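# Place product box into wooden tray pocket as pictured

## Task

Set the product box inside the wooden tray's pocket so it lies on the pocket floor, stays still, and faces the way the reference image "manual" shows, with nothing tipped over along the way.

## Robot and tools

Robot: two xArm6 arms, left_arm and right_arm, each ending in a parallel two-finger gripper. A two-camera stand is fixed behind them. Loose objects may occasionally get a short shove from outside.

Scene frame: origin at table-top height, halfway between the arms' nominal bases. +x points out over the table, +z up, and left_arm sits on the +y side. Arm names do not match left and right in the images. Measured base placements: left_arm (+0.039, +0.303, 0) m, quat_wxyz (+1.000, 0, 0, +0.021); right_arm (+0.052, -0.430, 0) m, quat_wxyz (+1.000, 0, 0, +0.020). All positions, orientations and velocities in results use this frame, and offsets use its axes, each arm rotating about its own Hand target position. Reported poses can be off by a few cm, more at long reach.

Gripper: fingers extend along the gripper's +z and close along its y. end_effector_position is the pinch point between the pads when shut, about 2 cm short of the fingertips; closing pushes the tips roughly 10 mm further out, mostly while the pads are over 40 mm apart.

execute_actions(actions, cameras): actions is a list of actions; each action is a list of up to 15 rows, one row per 1/30 s control step; a short action repeats its final row until 15 steps. Every row has 14 numbers in [-1, 1]: left_arm dx, dy, dz, rx, ry, rz, opening, then the same seven for right_arm, always all 14. The six pose numbers are offsets, not poses: each row counts from that arm's Hand target as it stood when the action began, never from the previous row, so resending an offset moves the arm further. Scale: 1.0 = 0.6 m or 180 degrees; rx, ry, rz form one rotation vector; a translation longer than 1.0 is shortened. Opening is absolute: +1 fully open (0.084 m), -1 closed. Six zeros re-command the current Hand target; a 0 opening is a real command, so resend the present opening to keep a gripper as is. cameras: list of names, ["all"], or [] for none; if omitted, all images come for an empty actions list, none otherwise. An unknown name makes the call invalid.

move(target, speed, blend, opening_speed, blocking, cameras): straight-line path to target, one 14-number row or up to 15 rows, every row an offset from the Hand targets at the move's start, same layout and scale as above. speed: m/s, 0.002 to 1, default 0.25 (rotation capped at twice that in rad/s); one value or one per target. blend: metres of corner rounding per target; 0 (default) stops at each. opening_speed: per second on the -1..+1 scale, at least 0.2. blocking=false returns after about 0.5 s while motion continues. Paths finish together, run 0.5 to 10 s, ignore obstacles and the other arm, and a fast move lags and overshoots, more with a nearly straight arm. A later target's opening is applied only after all motion there has settled. The result adds a "move:" line: done (within 3 mm and 2 degrees), off_target, moving, held or fault; limits=paced means the sent pose was clipped, limits=held means steps were withheld.

wait(seconds 0 to 10): lets time pass, arms keep their last command. stop(): brakes a running move. zoom_image(camera, region [x0, y0, x1, y1] in pixels, at most 504 by 504) on the newest image of cam_high, cam_low, cam_left_wrist or cam_right_wrist (all 672x504). show_instructions(): shows the reference image. clear_fault(arm): clears a reported torque fault. read_manual(section): licence texts only. finished_scene(scene): ends the current scene, given its number; irreversible, so call it only once the objects rest correctly without the robot.

Control: each step the commanded pose is clipped to within 70 mm and 16 degrees of the measured gripper pose, then reached by damped inverse kinematics (position first). Joints move at most 3.14 rad/s. "Hand target" in results is the last commanded pose after clipping, and the base for the next offsets. A gripper may settle short; waiting will not fix it, so send the missing distance. If an arm is pressing on something or its target was dragged, command the target back past the gripper.

Results: end_effector_position (m), end_effector_quat_wxyz, velocities (m/s, rad/s); grip_measured on the opening scale (last Joint positions number is the opening in metres); Joint velocities may read "within noise"; Tool commands; joint torques (whole drive output including gravity, positive toward larger joint angle, noisy); step readings for execute_actions; motor temperatures.

Gripping: to hold, command an opening well below grip_measured; lower squeezes harder, about 24 N per pad for parts up to about 6 cm wide. Fast closes press harder.

Avoid: dropping a held object or releasing it while moving; letting anything leave the table; knocking things over; fast or hard contact with the target container, table or stand. Keep the arms apart: a clearance check may hold steps, and any moderate hit or squeeze between arms, including closing on the other gripper's fingers, fails the task. Torque faults occur when contact torque hits a joint's limit (waist 46.2, shoulder 46.3, elbow 28.5, forearm roll 28.5, wrist pitch 15.3, wrist roll 16 N m, held weight included) or a motor saturates for 1 s; the arm halts until clear_fault. Motors heat when holding loads, stretched or pushing; MOTOR HOT appears at 65 °C and brakes lock at 80 °C for 30 to 60 s.

Each tool is called after ">>>" by a JSON object that holds its "name" and its "arguments".

Reference images:

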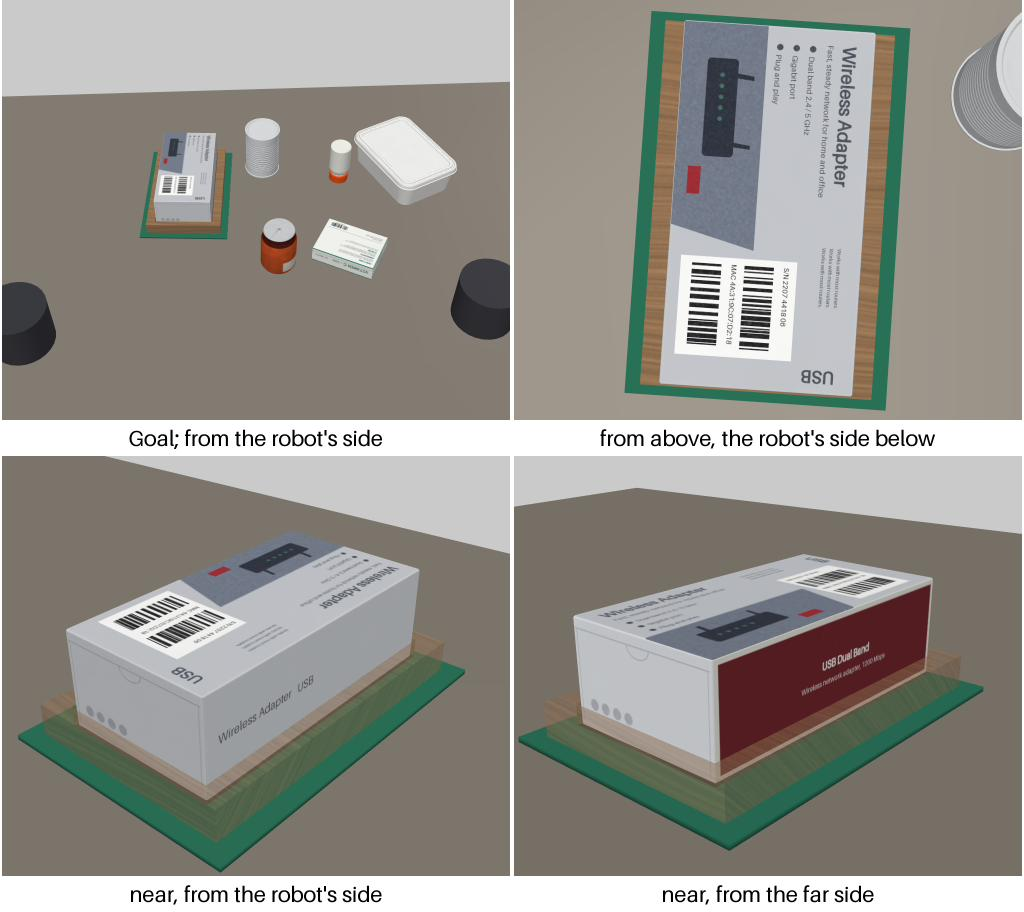

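## Session

>>> {"name": "execute_actions", "arguments": {"actions": []}}

Scene clock: 0.00 s.
left_arm: end_effector_position=(+0.3455, -0.0481, +0.2366) grip_measured=+1.00 end_effector_quat_wxyz=(+0.008, +0.200, +0.979, -0.028) | right_arm: end_effector_position=(+0.3773, -0.4619, +0.1870) grip_measured=+1.00 end_effector_quat_wxyz=(-0.520, +0.719, +0.193, +0.418)
Joint positions: left_arm=[-0.879 -0.065 -1.082 -0.04 1.102 2.726 0.084] | right_arm=[-0.924 0.09 -0.591 1.105 1.692 -2.064 0.084]
Joint velocities: within noise
Joint torques (N m): no reading
Motor temperatures (°C): left_arm=[38 43 41 34 32 46] | right_arm=[40 41 44 37 46 36]
Hand target: left_arm +0.3455, -0.0481, +0.2366; +0.008, +0.200, +0.979, -0.028 | right_arm +0.3773, -0.4619, +0.1870; -0.520, +0.719, +0.193, +0.418
Tool commands: left_gripper/opening=+1.0 right_gripper/opening=+1.0

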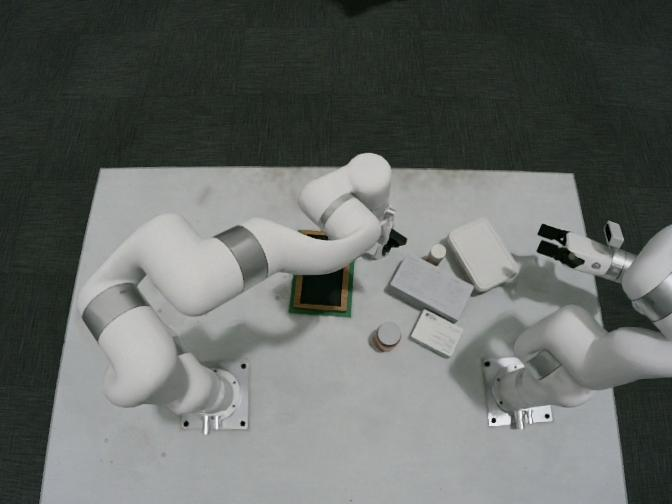

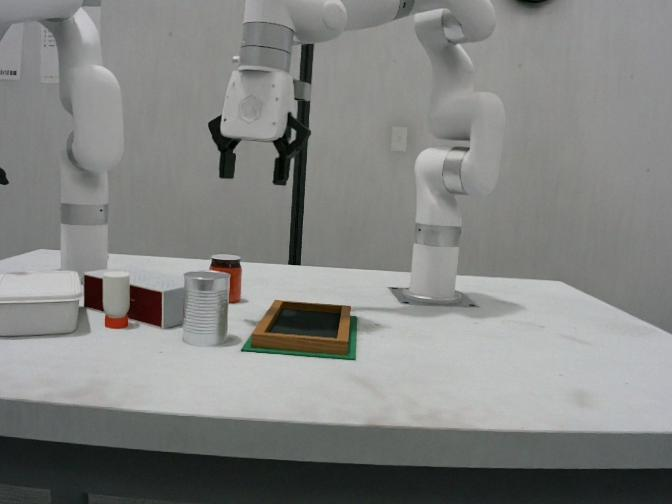

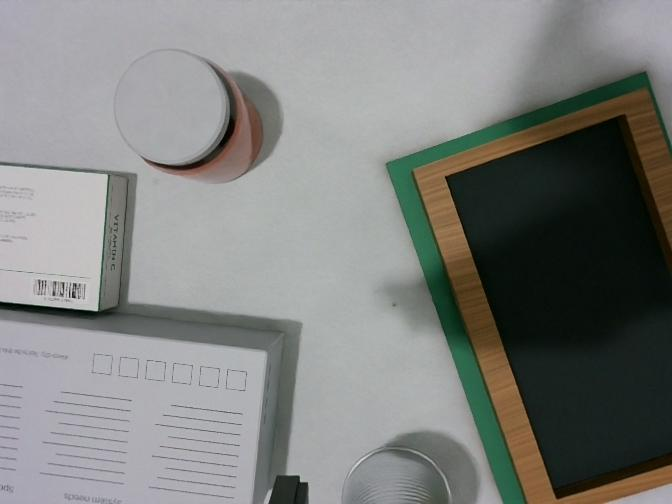

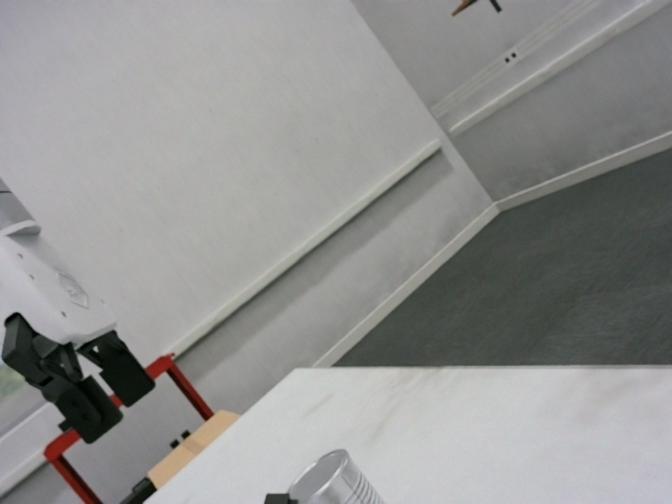

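>>> {"name": "zoom_image", "arguments": {"camera": "cam_high", "region": [270, 200, 530, 380]}}

>>> {"name": "zoom_image", "arguments": {"camera": "cam_low", "region": [0, 230, 380, 380]}}

Scaled by 1.938 from the camera's 672x504 image, which has a finer 960x720 frame.

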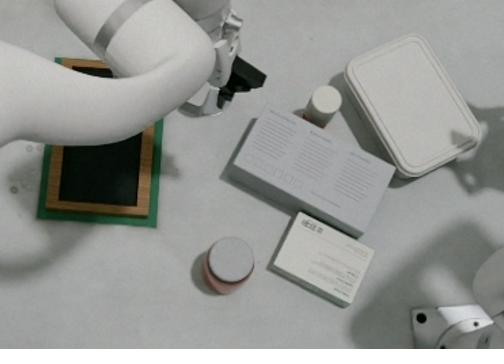

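Scaled by 1.326 from the camera's 672x504 image, which has a finer 960x720 frame.

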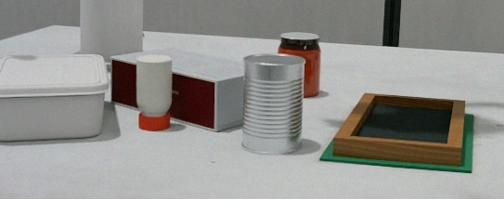

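>>> {"name": "move", "arguments": {"target": [0.05,-0.253,0.13,0,0,0,1,0,0,0,0,0,0,1], "cameras": ["cam_high","cam_left_wrist"]}}

Scene clock: 15.23 s.
left_arm: end_effector_position=(+0.3755, -0.1998, +0.3146) grip_measured=+1.00 end_effector_quat_wxyz=(+0.008, +0.200, +0.979, -0.028) | right_arm: end_effector_position=(+0.3773, -0.4619, +0.1870) grip_measured=+1.00 end_effector_quat_wxyz=(-0.520, +0.719, +0.193, +0.418)
Joint positions: left_arm=[-1.011 0.447 -1.971 -0.03 1.474 2.578 0.084] | right_arm=[-0.924 0.09 -0.591 1.105 1.692 -2.064 0.084]
Joint torques (N m): left_arm=[-1.16 -30.42 -16.33 -0.11 -1.05 -0.53] | right_arm=[0.09 -16.15 -14.79 0.6 1.89 -0.04]
Hand target: left_arm +0.3755, -0.1999, +0.3146; +0.008, +0.200, +0.979, -0.028 | right_arm +0.3773, -0.4619, +0.1870; -0.520, +0.719, +0.193, +0.418
Off the commanded pose: left_arm 0.000 m, 0 deg | right_arm 0.000 m, 0 deg.
move: done
Images, in order (width x height): cam_high 672x504, cam_left_wrist 672x504.

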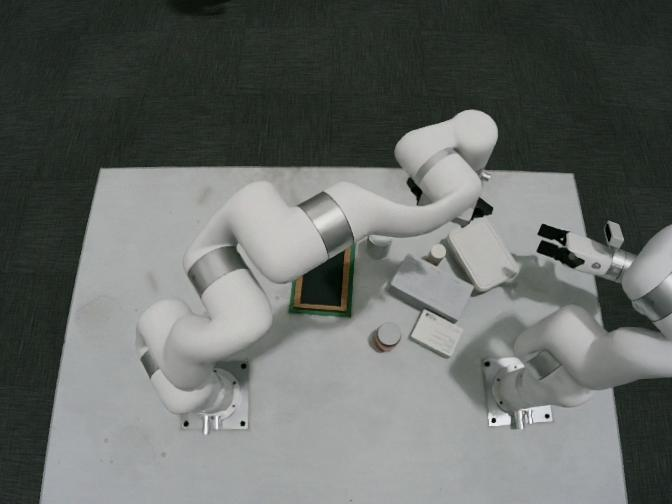

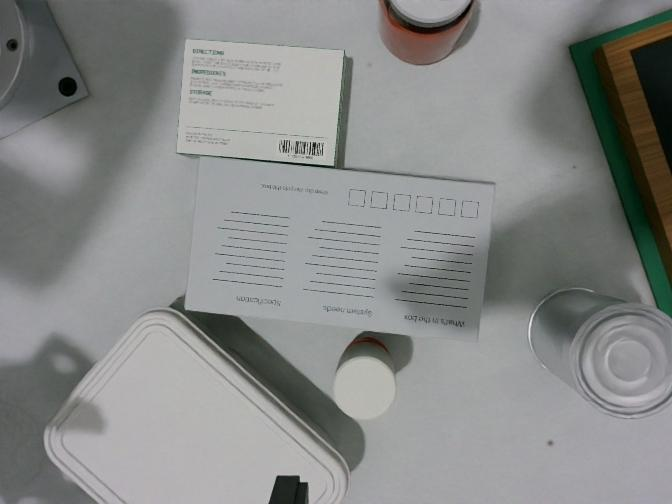

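>>> {"name": "move", "arguments": {"target": [-0.0433,0.2255,-0.158,-0.002,0.061,0.469,-1,-0.275,0.242,0.055,-0.431,0.039,0.129,-1], "cameras": ["all"]}}

Scene clock: 101.57 s.
left_arm: end_effector_position=(+0.3495, -0.0646, +0.2198) grip_measured=-1.00 end_effector_quat_wxyz=(-0.060, -0.512, +0.856, -0.036) | right_arm: end_effector_position=(+0.2123, -0.3167, +0.2200) grip_measured=-1.00 end_effector_quat_wxyz=(-0.037, +0.857, +0.511, +0.061)
Joint positions: left_arm=[-0.853 0 -1.103 -0.153 1.065 1.324 0] | right_arm=[0.484 -1.274 -0.242 0.076 1.396 -0.56 0]
Joint torques (N m): left_arm=[0.73 -24.43 -15.95 -0.08 -1.87 -0.52] | right_arm=[1.94 4.02 -24.86 -0.94 -2.2 0.31]
Hand target: left_arm +0.3495, -0.0646, +0.2198; -0.060, -0.512, +0.856, -0.036 | right_arm +0.2123, -0.3167, +0.2200; -0.037, +0.857, +0.511, +0.061
Off the commanded pose: left_arm 0.000 m, 0 deg | right_arm 0.000 m, 0 deg.
move: done

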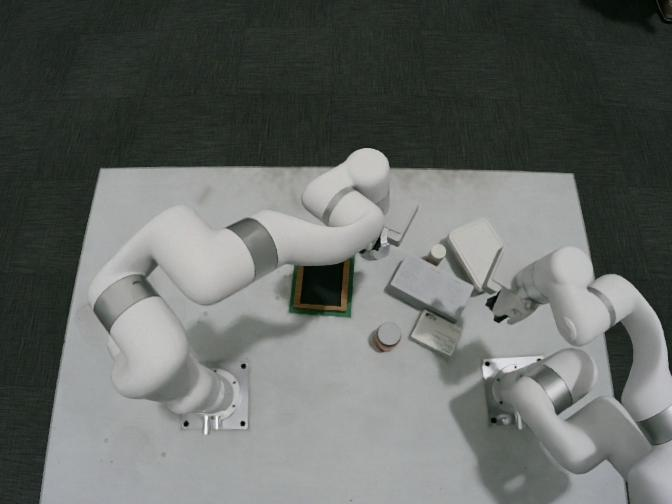

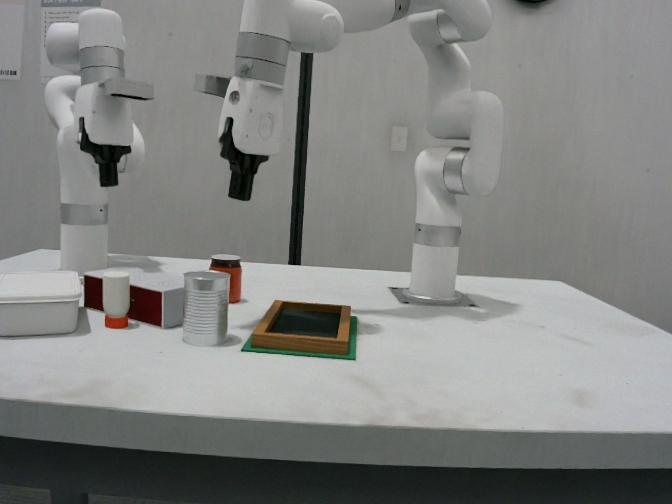

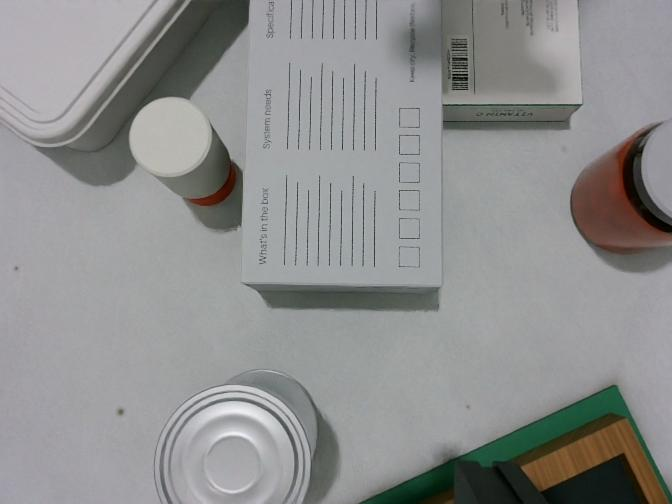

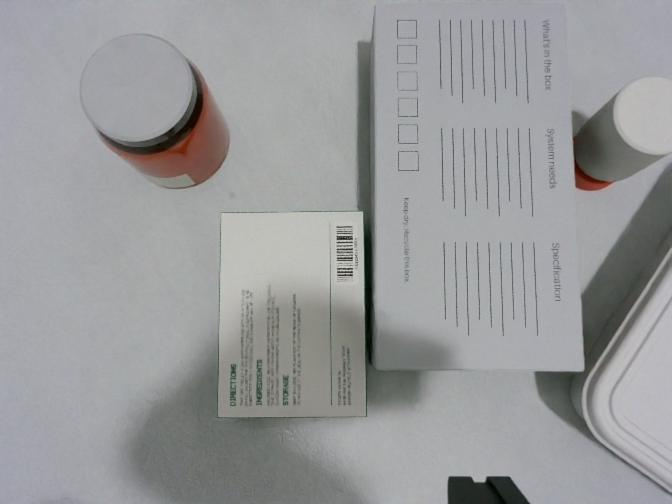

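>>> {"name": "move", "arguments": {"target": [[0.0132,-0.0072,-0.28,0,0,0,-1,0,0,-0.28,0,0,0,-1],[-0.0223,-0.0732,-0.28,0,0,0,-1,0.011,0.0205,-0.28,0,0,0,-1]], "speed": 0.15, "cameras": ["all"]}}

Scene clock: 116.33 s.
left_arm: end_effector_position=(+0.3644, -0.0763, +0.0840) grip_measured=-1.00 end_effector_quat_wxyz=(-0.054, -0.510, +0.856, -0.063) | right_arm: end_effector_position=(+0.2122, -0.3167, +0.0520) grip_measured=-1.00 end_effector_quat_wxyz=(-0.037, +0.857, +0.511, +0.061)
Joint positions: left_arm=[-0.865 0.226 -0.947 -0.225 0.633 1.42 0] | right_arm=[0.513 -1.063 0.188 0.104 0.756 -0.595 0]
Joint torques (N m): left_arm=[0.37 -27.02 -13.96 -0.19 -1.26 -0.2] | right_arm=[1.98 2.64 -23.47 0.25 -3.13 -0.19]
Hand target: left_arm +0.3644, -0.0763, +0.0840; -0.054, -0.510, +0.856, -0.063 (not the last commanded pose) | right_arm +0.2123, -0.3167, +0.0520; -0.037, +0.857, +0.511, +0.061 (not the last commanded pose)
Tool commands: left_gripper/opening=-1.0 right_gripper/opening=-1.0
Off the commanded pose: left_arm 0.054 m, 3 deg | right_arm 0.014 m, 0 deg.
TORQUE FAULT: the external load on joint 2 (shoulder) of the left arm reached its load limit, and that arm stopped. The contact can be on any part of that arm beyond that joint, not only on its tool. A torque fault puts only its own arm into a fault stop. That arm's remaining commands of this call were not run. The hold on joint 2 (shoulder) of that arm was moved back by the arm itself, up to 3 degrees, as the stop began. That arm is still stopped at the end of this call. While its stop runs, that arm, its gripper or tool too, takes no new command.
CLEAR FAULT: the left arm stays stopped (state 4) until you call clear_fault(arm="left_arm").
End effector pose when the fault began: left_arm: position (+0.3574, -0.0687, +0.0582), quat_wxyz (-0.060, -0.512, +0.856, -0.037)
Joint positions when the fault began: left_arm=[-0.865 0.278 -0.947 -0.225 0.634 1.42 0]
move: fault (left_arm), off_target (right_arm); path passed 1 of 2 targets

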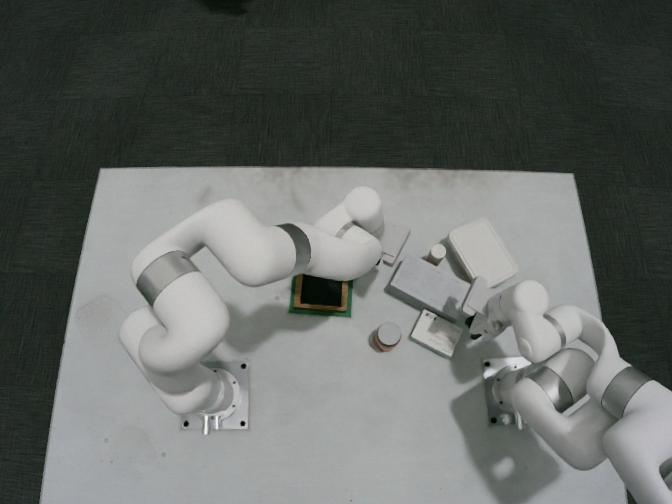

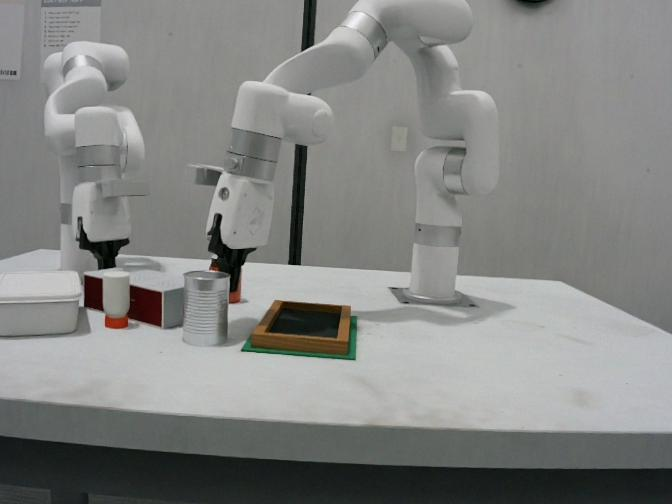

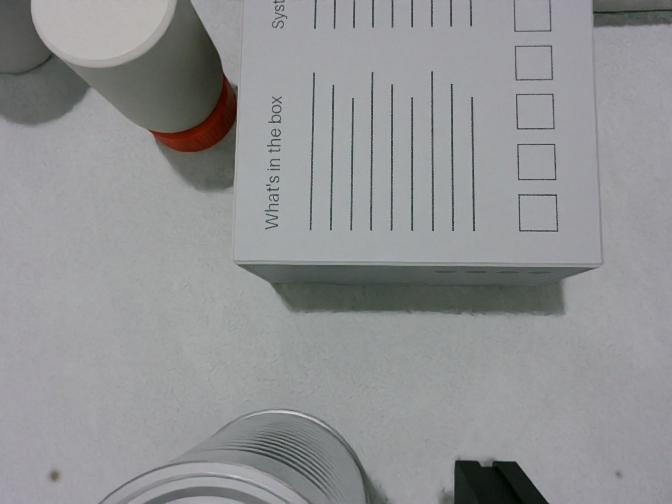

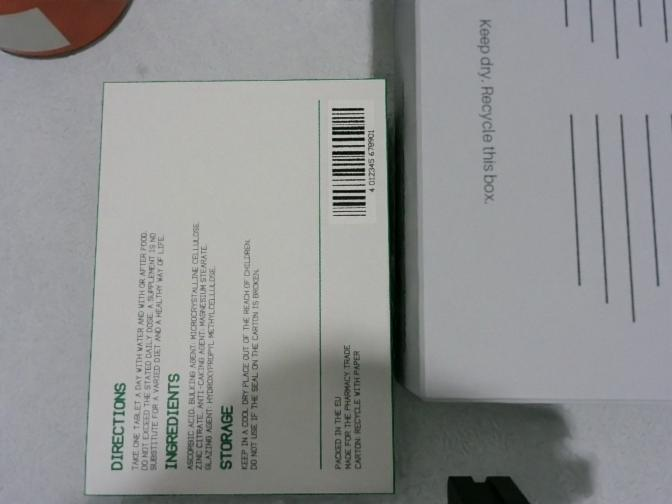

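>>> {"name": "clear_fault", "arguments": {"arm": "left_arm"}}

>>> {"name": "move", "arguments": {"target": [[0,0,0.22,0,0,0,-1,0,0,0,0,0,0,-1],[0.0867,-0.047,0.22,-0.003,-0.006,-0.008,1,0,0,0,0,0,0,-1]], "cameras": ["cam_left_wrist","cam_low"]}}

Scene clock: 127.57 s.
left_arm: end_effector_position=(+0.3644, -0.0763, +0.0840) grip_measured=-1.00 end_effector_quat_wxyz=(-0.054, -0.510, +0.856, -0.063) | right_arm: end_effector_position=(+0.2122, -0.3167, +0.0520) grip_measured=-1.00 end_effector_quat_wxyz=(-0.037, +0.857, +0.511, +0.061)
Joint positions: left_arm=[-0.865 0.226 -0.947 -0.225 0.633 1.42 0] | right_arm=[0.513 -1.063 0.188 0.104 0.756 -0.595 0]
Joint torques (N m): left_arm=[0.27 -26.86 -13.94 -0.26 -1.18 -0.19] | right_arm=[1.72 2.3 -23.22 0.23 -3.04 -0.2]
Hand target: left_arm +0.3644, -0.0763, +0.0840; -0.054, -0.510, +0.856, -0.063 (not the last commanded pose) | right_arm +0.2123, -0.3167, +0.0520; -0.037, +0.857, +0.511, +0.061 (not the last commanded pose)
Tool commands: left_gripper/opening=-1.0 right_gripper/opening=-1.0
Off the commanded pose: left_arm 0.054 m, 3 deg | right_arm 0.014 m, 0 deg.
TORQUE FAULT, CONTINUED: the left arm's stop, for the torque fault of joint 2 (shoulder) that an earlier result reported, is over. The call counts as one of the actions that you can send in this scene. The hold on joint 2 (shoulder) of that arm was moved back by the arm itself, up to 3 degrees, as the stop began. That arm's target is now where it stood when the stop ended, not its last command. That arm keeps its grip as last carried out and accepts commands again: back off and push less far.
CLEAR FAULT: your call cleared the left arm's torque fault. If a joint's load stays at its limit, that arm stops again at once.

Scene clock: 129.97 s.
left_arm: end_effector_position=(+0.4164, -0.1045, +0.2160) grip_measured=+1.00 end_effector_quat_wxyz=(-0.049, -0.498, +0.863, -0.071) | right_arm: end_effector_position=(+0.2123, -0.3167, +0.0520) grip_measured=-1.00 end_effector_quat_wxyz=(-0.037, +0.857, +0.511, +0.061)
Joint positions: left_arm=[-0.817 0.204 -1.327 -0.157 1.017 1.395 0.084] | right_arm=[0.513 -1.063 0.188 0.104 0.756 -0.595 0]
Joint torques (N m): left_arm=[0.91 -26.03 -16.51 -0.21 -1.3 0.19] | right_arm=[1.96 2.47 -23.33 0.26 -3.13 -0.12]
Hand target: left_arm +0.4164, -0.1045, +0.2160; -0.049, -0.498, +0.863, -0.071 | right_arm +0.2123, -0.3167, +0.0520; -0.037, +0.857, +0.511, +0.061
Off the commanded pose: left_arm 0.000 m, 0 deg | right_arm 0.000 m, 0 deg.
move: done
Images, in order (width x height): cam_low 672x504, cam_left_wrist 672x504.

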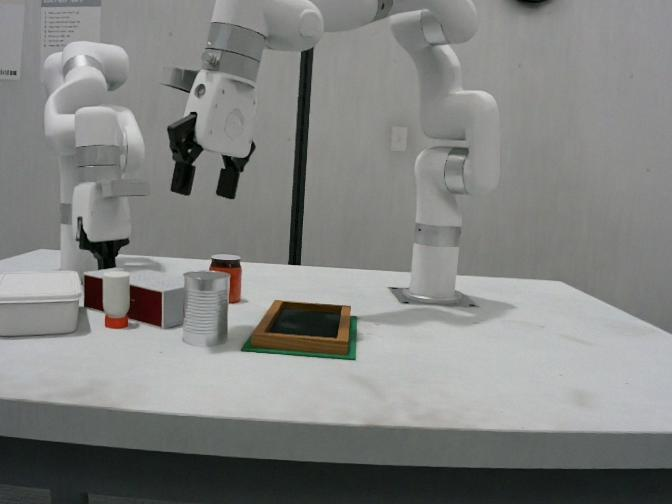

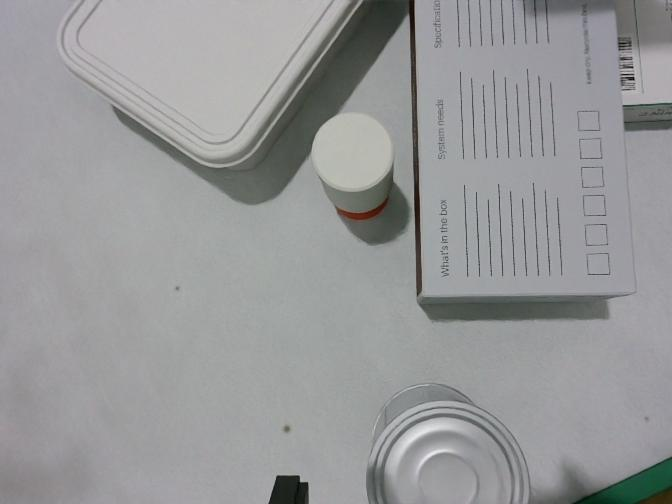

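>>> {"name": "move", "arguments": {"target": [[-0.0033,0.0158,-0.218,-0.005,-0.002,-0.004,1,0,0,0,0,0,0,-1],[-0.0033,0.0158,-0.218,0,0,0,0.25,0,0,0,0,0,0,-1],[-0.0033,0.0158,-0.15,0,0,0,0.25,0,0,0,0,0,0,-1],[0.14,0.1,-0.15,0,0,0,0.25,0,0,0,0,0,0,-1],[0.14,0.1,-0.214,0,0,0,0.25,0,0,0,0,0,0,-1],[0.14,0.1,-0.217,0,0,0,1,0,0,0,0,0,0,-1],[0.14,0.1,0.05,0,0,0,1,0,0,0,0,0,0,-1]], "opening_speed": 1.5, "speed": [0.2,0.2,0.15,0.2,0.06,0.03,0.25], "cameras": ["cam_left_wrist","cam_low"]}}

Scene clock: 141.30 s.
left_arm: end_effector_position=(+0.5004, -0.0445, +0.2460) grip_measured=+1.00 end_effector_quat_wxyz=(-0.049, -0.498, +0.863, -0.071) | right_arm: end_effector_position=(+0.2123, -0.3167, +0.0520) grip_measured=-1.00 end_effector_quat_wxyz=(-0.037, +0.857, +0.511, +0.061)
Joint positions: left_arm=[-0.631 0.285 -1.528 -0.165 1.164 1.565 0.084] | right_arm=[0.513 -1.063 0.188 0.104 0.756 -0.595 0]
Joint torques (N m): left_arm=[1.02 -27.98 -17.11 -0.26 -1.27 -0.57] | right_arm=[1.89 2.25 -23.13 0.28 -3.12 -0.2]
Hand target: left_arm +0.5004, -0.0445, +0.2460; -0.049, -0.498, +0.863, -0.071 | right_arm +0.2123, -0.3167, +0.0520; -0.037, +0.857, +0.511, +0.061
Off the commanded pose: left_arm 0.000 m, 0 deg | right_arm 0.000 m, 0 deg.
move: done
Images, in order (width x height): cam_low 672x504, cam_left_wrist 672x504.

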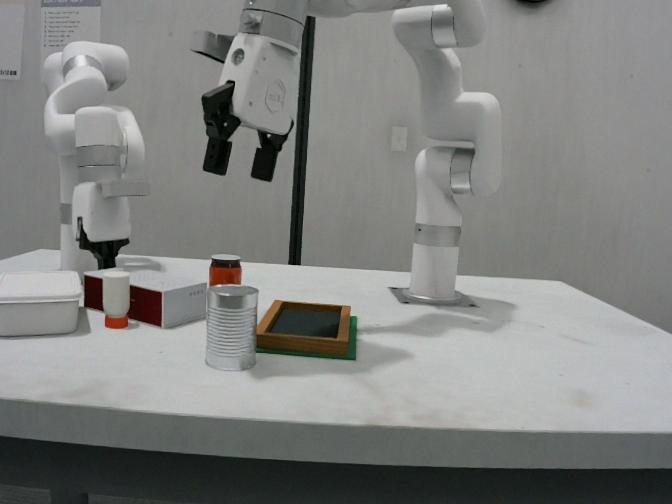

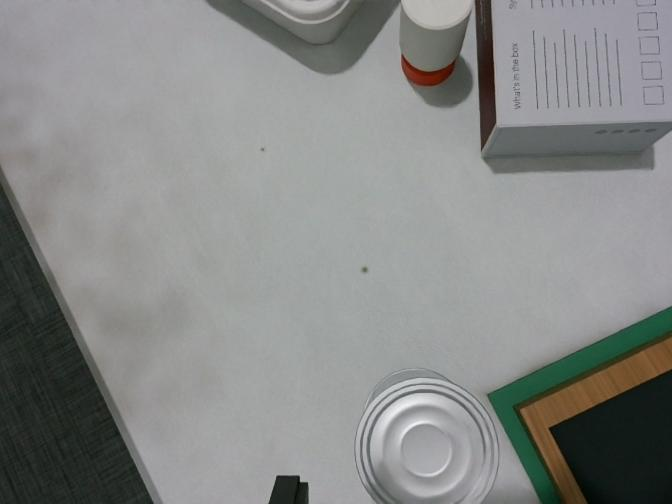

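>>> {"name": "move", "arguments": {"target": [[-0.2383,-0.0407,0,0.016,0.018,0.009,-1,0,0,0,0,0,0,-1],[-0.2383,-0.0407,-0.3233,0.016,0.018,0.009,-1,0,0,0,0,0,0,-1],[-0.2738,-0.1067,-0.3233,0.016,0.018,0.009,-1,0.011,0.0205,0,0,0,0,-1]], "speed": [0.25,0.15,0.1], "cameras": ["all"]}}

Scene clock: 150.57 s.
left_arm: end_effector_position=(+0.3361, -0.1085, +0.0520) grip_measured=-1.00 end_effector_quat_wxyz=(-0.060, -0.513, +0.855, -0.036) | right_arm: end_effector_position=(+0.2189, -0.3044, +0.0520) grip_measured=-1.00 end_effector_quat_wxyz=(-0.037, +0.857, +0.511, +0.061)
Joint positions: left_arm=[-0.95 0.337 -1.01 -0.219 0.629 1.327 0] | right_arm=[0.557 -0.913 0.141 0.109 0.649 -0.562 0]
Joint torques (N m): left_arm=[-1.3 -25.87 -14.29 0.08 -1.18 -0.51] | right_arm=[1.94 0.95 -22.34 0.21 -3.16 0.21]
Hand target: left_arm +0.3361, -0.1086, +0.0520; -0.060, -0.513, +0.855, -0.036 | right_arm +0.2189, -0.3044, +0.0520; -0.037, +0.857, +0.511, +0.061
Off the commanded pose: left_arm 0.000 m, 0 deg | right_arm 0.000 m, 0 deg.
move: done

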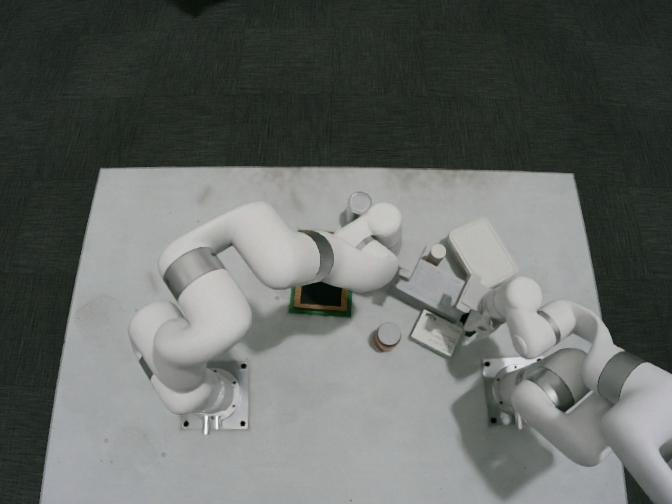

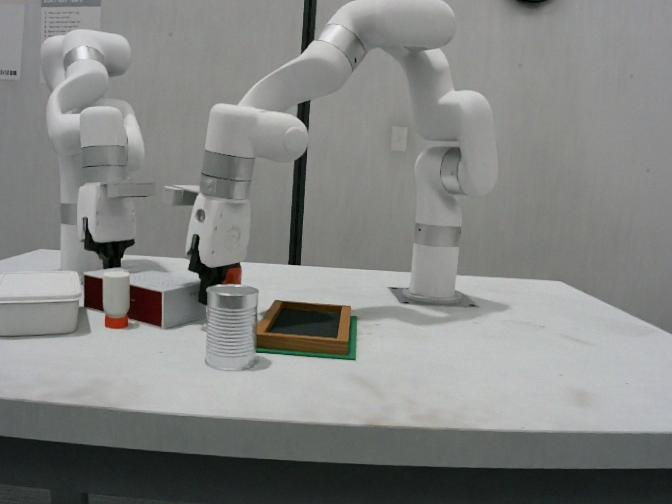

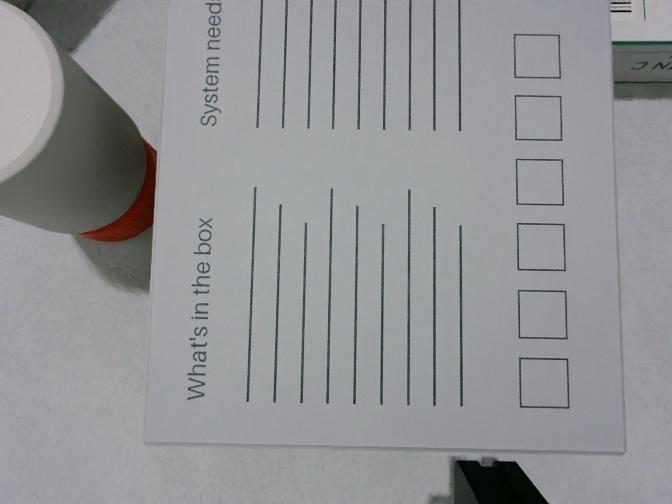

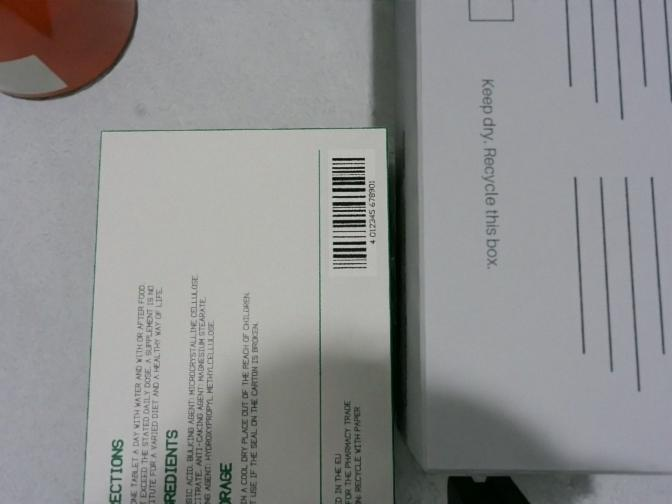

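>>> {"name": "move", "arguments": {"target": [-0.0079,-0.0147,0,0,0,0,-1,0.0071,0.0132,0,0,0,0,-1], "speed": 0.03, "cameras": ["cam_left_wrist","cam_right_wrist"]}}

Scene clock: 154.23 s.
left_arm: end_effector_position=(+0.3326, -0.1164, +0.0519) grip_measured=-1.00 end_effector_quat_wxyz=(-0.060, -0.515, +0.855, -0.036) | right_arm: end_effector_position=(+0.2219, -0.2973, +0.0511) grip_measured=-1.00 end_effector_quat_wxyz=(-0.037, +0.857, +0.511, +0.058)
Joint positions: left_arm=[-0.965 0.348 -1.026 -0.217 0.631 1.307 0] | right_arm=[0.582 -0.831 0.113 0.112 0.599 -0.543 0]
Joint torques (N m): left_arm=[-47.02 -23.51 -23.33 -9.1 -4.79 -0.89] | right_arm=[9.61 -11.08 -54.63 3.54 -21.27 0.17]
Hand target: left_arm +0.3314, -0.1174, +0.0520; -0.060, -0.513, +0.855, -0.036 | right_arm +0.2231, -0.2965, +0.0520; -0.037, +0.857, +0.511, +0.061
Off the commanded pose: left_arm 0.002 m, 0 deg | right_arm 0.002 m, 0 deg.
move: done
Images, in order (width x height): cam_left_wrist 672x504, cam_right_wrist 672x504.

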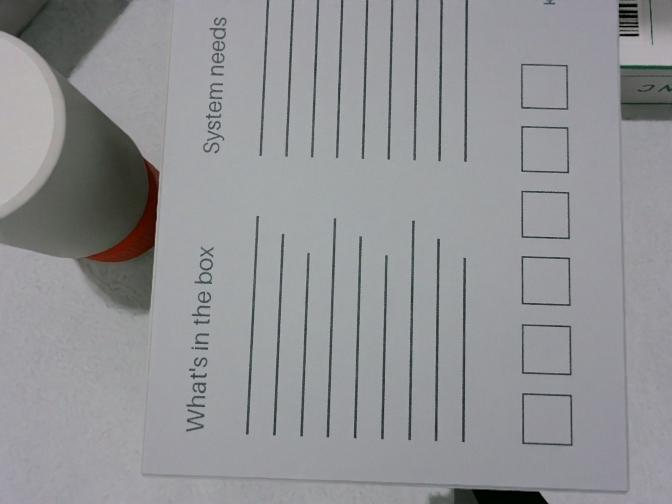

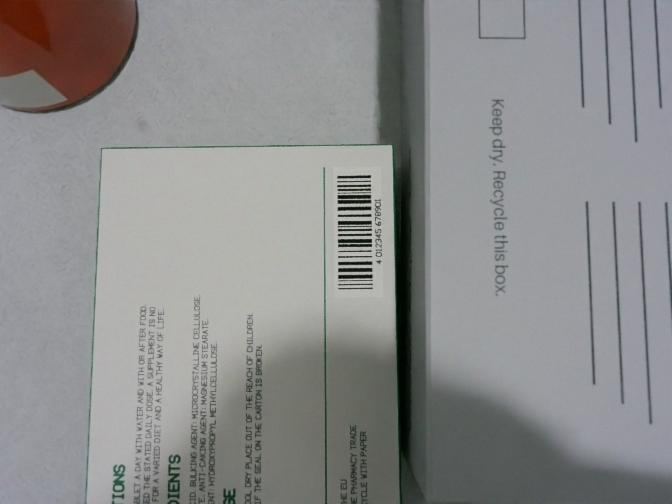

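>>> {"name": "move", "arguments": {"target": [0.0012,0.0022,0,0,0,0,-1,-0.0010,-0.0018,0,0,0,0,-1], "speed": 0.03}}

Scene clock: 157.30 s.
left_arm: end_effector_position=(+0.3326, -0.1158, +0.0520) grip_measured=-1.00 end_effector_quat_wxyz=(-0.060, -0.514, +0.855, -0.036) | right_arm: end_effector_position=(+0.2220, -0.2979, +0.0515) grip_measured=-1.00 end_effector_quat_wxyz=(-0.037, +0.857, +0.511, +0.060)
Joint positions: left_arm=[-0.965 0.346 -1.024 -0.217 0.631 1.31 0] | right_arm=[0.579 -0.842 0.116 0.112 0.603 -0.545 0]
Joint torques (N m): left_arm=[-33.77 -31.59 -20.32 -6.45 -2.32 0.22] | right_arm=[3.28 -13.92 -52.51 1.24 -17.46 -0.28]
Hand target: left_arm +0.3321, -0.1161, +0.0520; -0.060, -0.513, +0.855, -0.036 | right_arm +0.2225, -0.2976, +0.0520; -0.037, +0.857, +0.511, +0.061
Off the commanded pose: left_arm 0.001 m, 0 deg | right_arm 0.001 m, 0 deg.
move: done

>>> {"name": "move", "arguments": {"target": [0.0012,0.0022,0,0,0,0,-1,-0.0012,-0.0022,0,0,0,0,-1], "speed": 0.03}}

Scene clock: 160.20 s.
left_arm: end_effector_position=(+0.3328, -0.1148, +0.0520) grip_measured=-1.00 end_effector_quat_wxyz=(-0.060, -0.513, +0.855, -0.036) | right_arm: end_effector_position=(+0.2219, -0.2988, +0.0521) grip_measured=-1.00 end_effector_quat_wxyz=(-0.037, +0.857, +0.511, +0.061)
Joint positions: left_arm=[-0.963 0.344 -1.022 -0.218 0.63 1.313 0] | right_arm=[0.575 -0.855 0.12 0.111 0.61 -0.548 0]
Joint torques (N m): left_arm=[-16.28 -32.21 -18.56 -3.78 -2.95 0.26] | right_arm=[0.98 -8.67 -37.15 0.25 -10.15 -0.16]
Motor temperatures (°C): left_arm=[38 44 45 34 32 45] | right_arm=[40 40 50 36 48 36]
Hand target: left_arm +0.3328, -0.1147, +0.0520; -0.060, -0.513, +0.855, -0.036 | right_arm +0.2218, -0.2989, +0.0520; -0.037, +0.857, +0.511, +0.061
Off the commanded pose: left_arm 0.000 m, 0 deg | right_arm 0.000 m, 0 deg.
move: done

>>> {"name": "move", "arguments": {"target": [0.01,-0.0055,0.05,0,0,0,-1,0.01,-0.0055,0.05,0,0,0,-1], "speed": 0.04, "cameras": ["all"]}}

Scene clock: 162.83 s.
left_arm: end_effector_position=(+0.3388, -0.1180, +0.0820) grip_measured=-1.00 end_effector_quat_wxyz=(-0.060, -0.513, +0.855, -0.036) | right_arm: end_effector_position=(+0.2278, -0.3022, +0.0820) grip_measured=-1.00 end_effector_quat_wxyz=(-0.037, +0.857, +0.511, +0.061)
Joint positions: left_arm=[-0.954 0.3 -1.061 -0.197 0.713 1.295 0] | right_arm=[0.532 -0.992 0.071 0.096 0.799 -0.567 0]
Joint torques (N m): left_arm=[-16.87 -32.29 -20 -3.71 -2.47 -0.6] | right_arm=[1.04 -6.79 -38.56 1.04 -10.24 -0.14]
Hand target: left_arm +0.3388, -0.1180, +0.0820; -0.060, -0.513, +0.855, -0.036 | right_arm +0.2278, -0.3022, +0.0820; -0.037, +0.857, +0.511, +0.061
Off the commanded pose: left_arm 0.000 m, 0 deg | right_arm 0.000 m, 0 deg.
move: done

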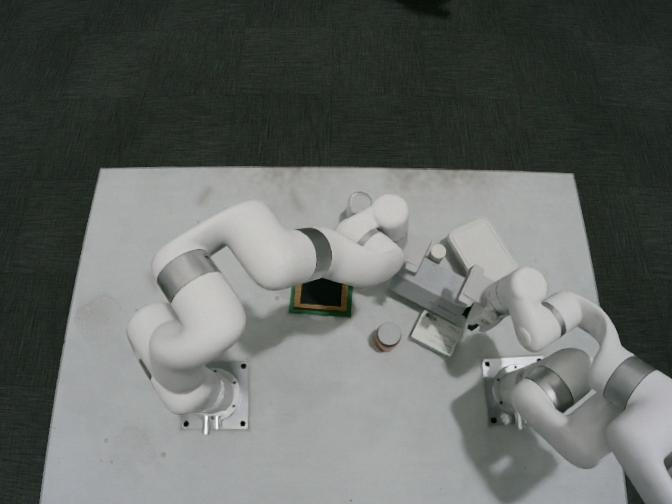

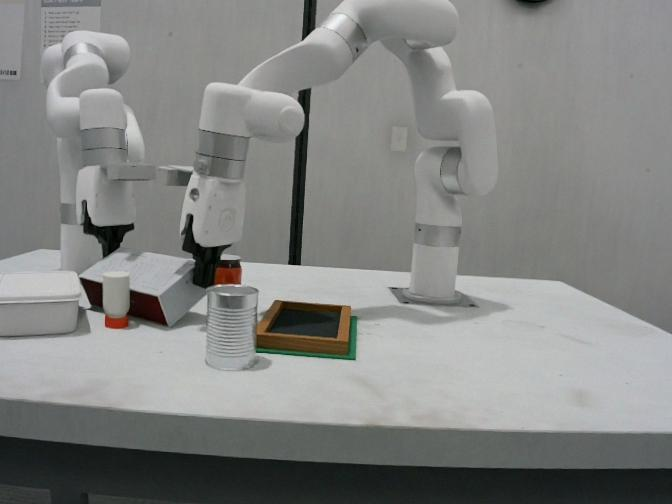

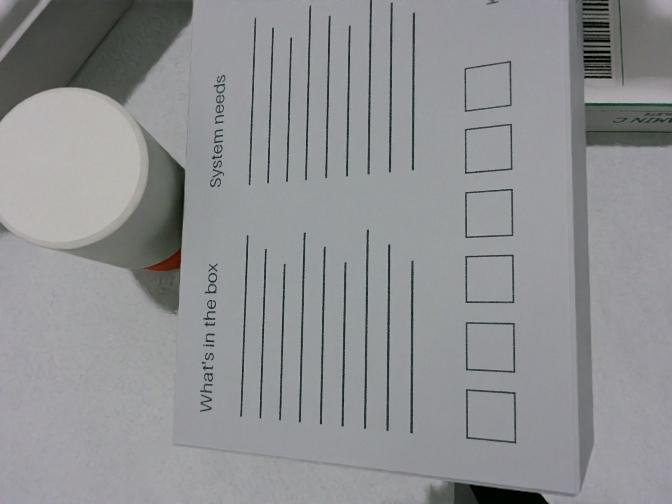

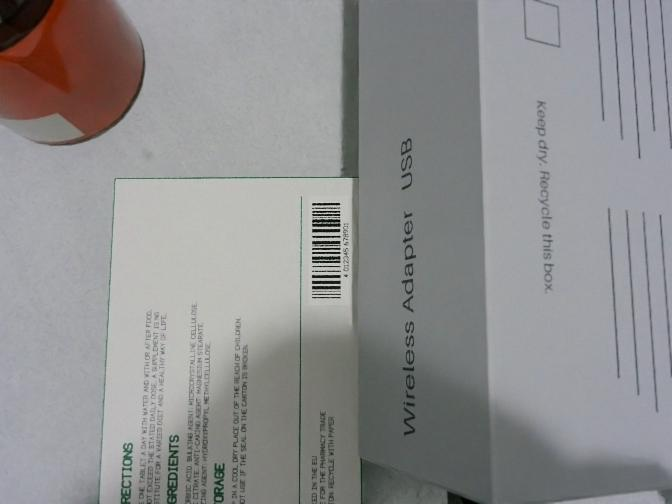

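>>> {"name": "move", "arguments": {"target": [0.01,-0.0055,0.09,0,0,0,-1,0.01,-0.0055,0.09,0,0,0,-1], "speed": 0.05, "cameras": ["all"]}}

Scene clock: 165.57 s.
left_arm: end_effector_position=(+0.3448, -0.1213, +0.1360) grip_measured=-1.00 end_effector_quat_wxyz=(-0.060, -0.513, +0.855, -0.036) | right_arm: end_effector_position=(+0.2338, -0.3055, +0.1360) grip_measured=-1.00 end_effector_quat_wxyz=(-0.037, +0.857, +0.511, +0.061)
Joint positions: left_arm=[-0.943 0.227 -1.133 -0.17 0.858 1.269 0] | right_arm=[0.491 -1.108 -0.051 0.086 1.041 -0.584 0]
Joint torques (N m): left_arm=[-20.76 -31.69 -21.38 -5.81 -2.95 -0.61] | right_arm=[2.04 -5.55 -39.38 2.53 -11.71 -0.27]
Hand target: left_arm +0.3448, -0.1213, +0.1360; -0.060, -0.513, +0.855, -0.036 | right_arm +0.2338, -0.3055, +0.1360; -0.037, +0.857, +0.511, +0.061
Off the commanded pose: left_arm 0.000 m, 0 deg | right_arm 0.000 m, 0 deg.
move: done

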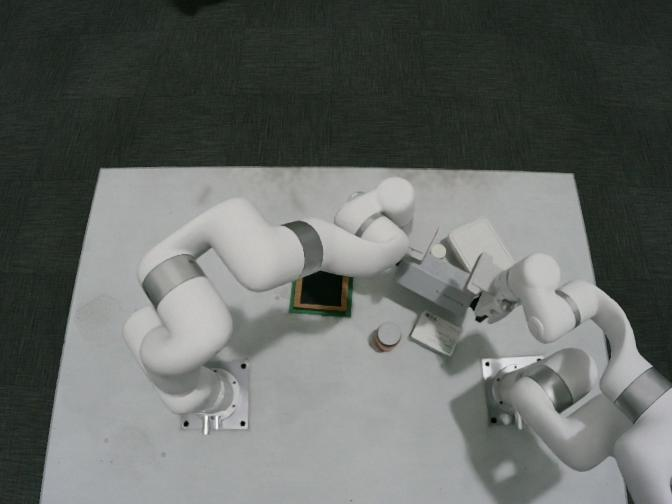

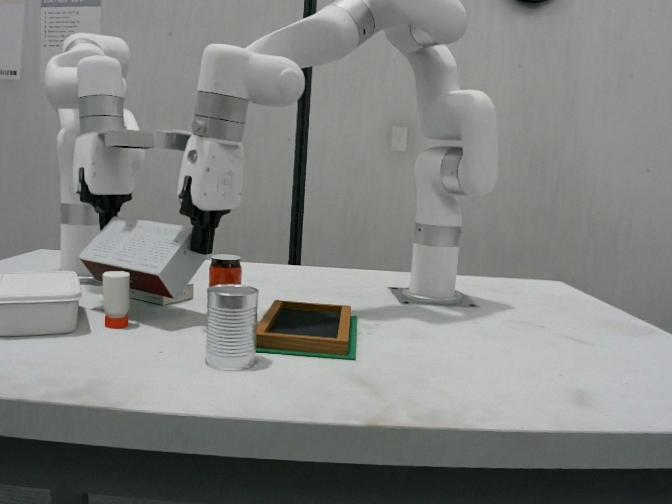

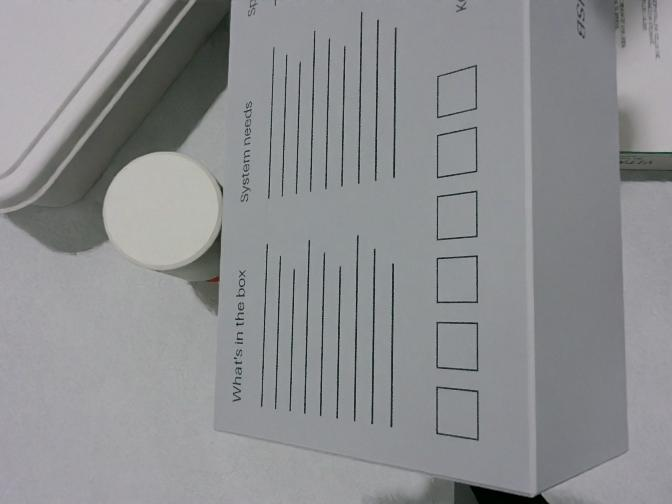

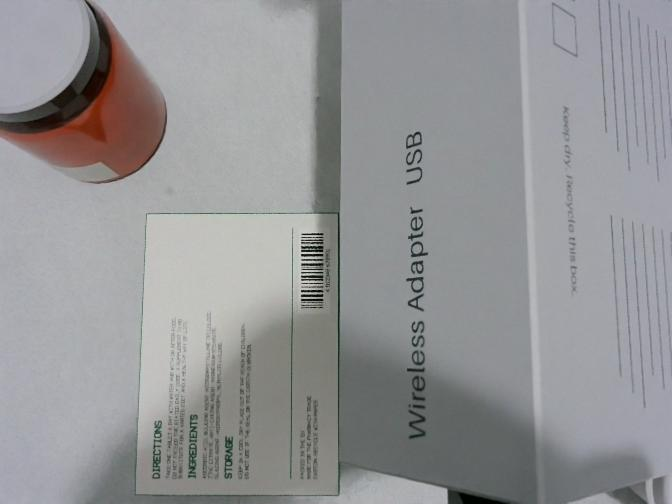

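>>> {"name": "move", "arguments": {"target": [0,0,0,0.105,0.195,0,-1,0,0,0,0.105,0.195,0,-1], "speed": 0.12, "cameras": ["all"]}}

Scene clock: 176.27 s.
left_arm: end_effector_position=(+0.3448, -0.1213, +0.1360) grip_measured=-1.00 end_effector_quat_wxyz=(-0.230, -0.503, +0.792, +0.259) | right_arm: end_effector_position=(+0.2338, -0.3055, +0.1360) grip_measured=-1.00 end_effector_quat_wxyz=(-0.326, +0.818, +0.459, -0.118)
Joint positions: left_arm=[-0.824 0.851 -2.074 -0.333 1.851 1.24 0] | right_arm=[0.04 -0.385 -0.42 0.492 1.372 -1.186 0]
Joint torques (N m): left_arm=[-24.76 -38.25 -18.31 -14.4 -1.65 -0.52] | right_arm=[2.17 -11.72 -35.28 10.54 -4.86 -0.25]
Hand target: left_arm +0.3448, -0.1213, +0.1360; -0.230, -0.503, +0.792, +0.259 | right_arm +0.2338, -0.3055, +0.1360; -0.326, +0.818, +0.459, -0.118
Off the commanded pose: left_arm 0.000 m, 0 deg | right_arm 0.000 m, 0 deg.
move: done

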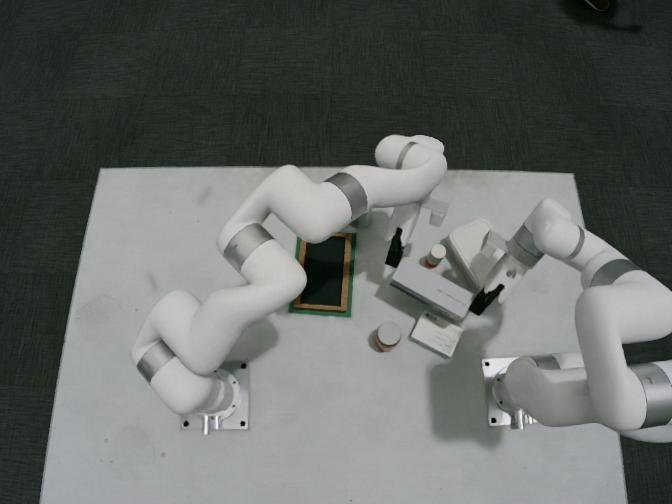

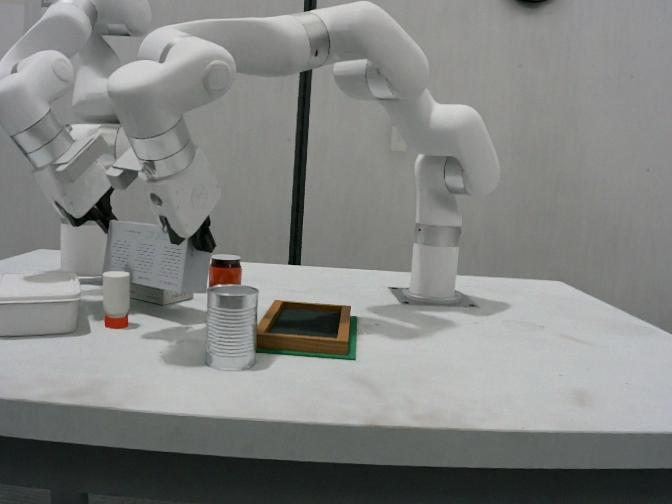

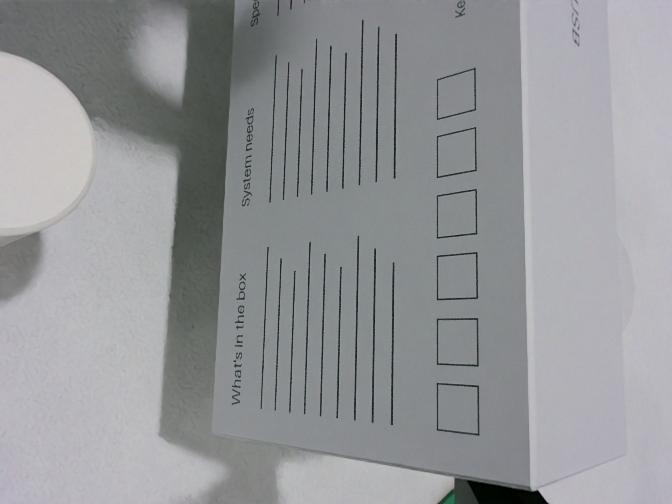

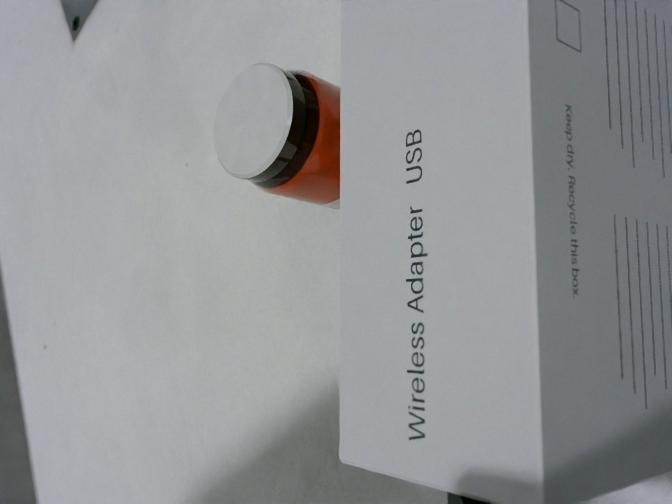

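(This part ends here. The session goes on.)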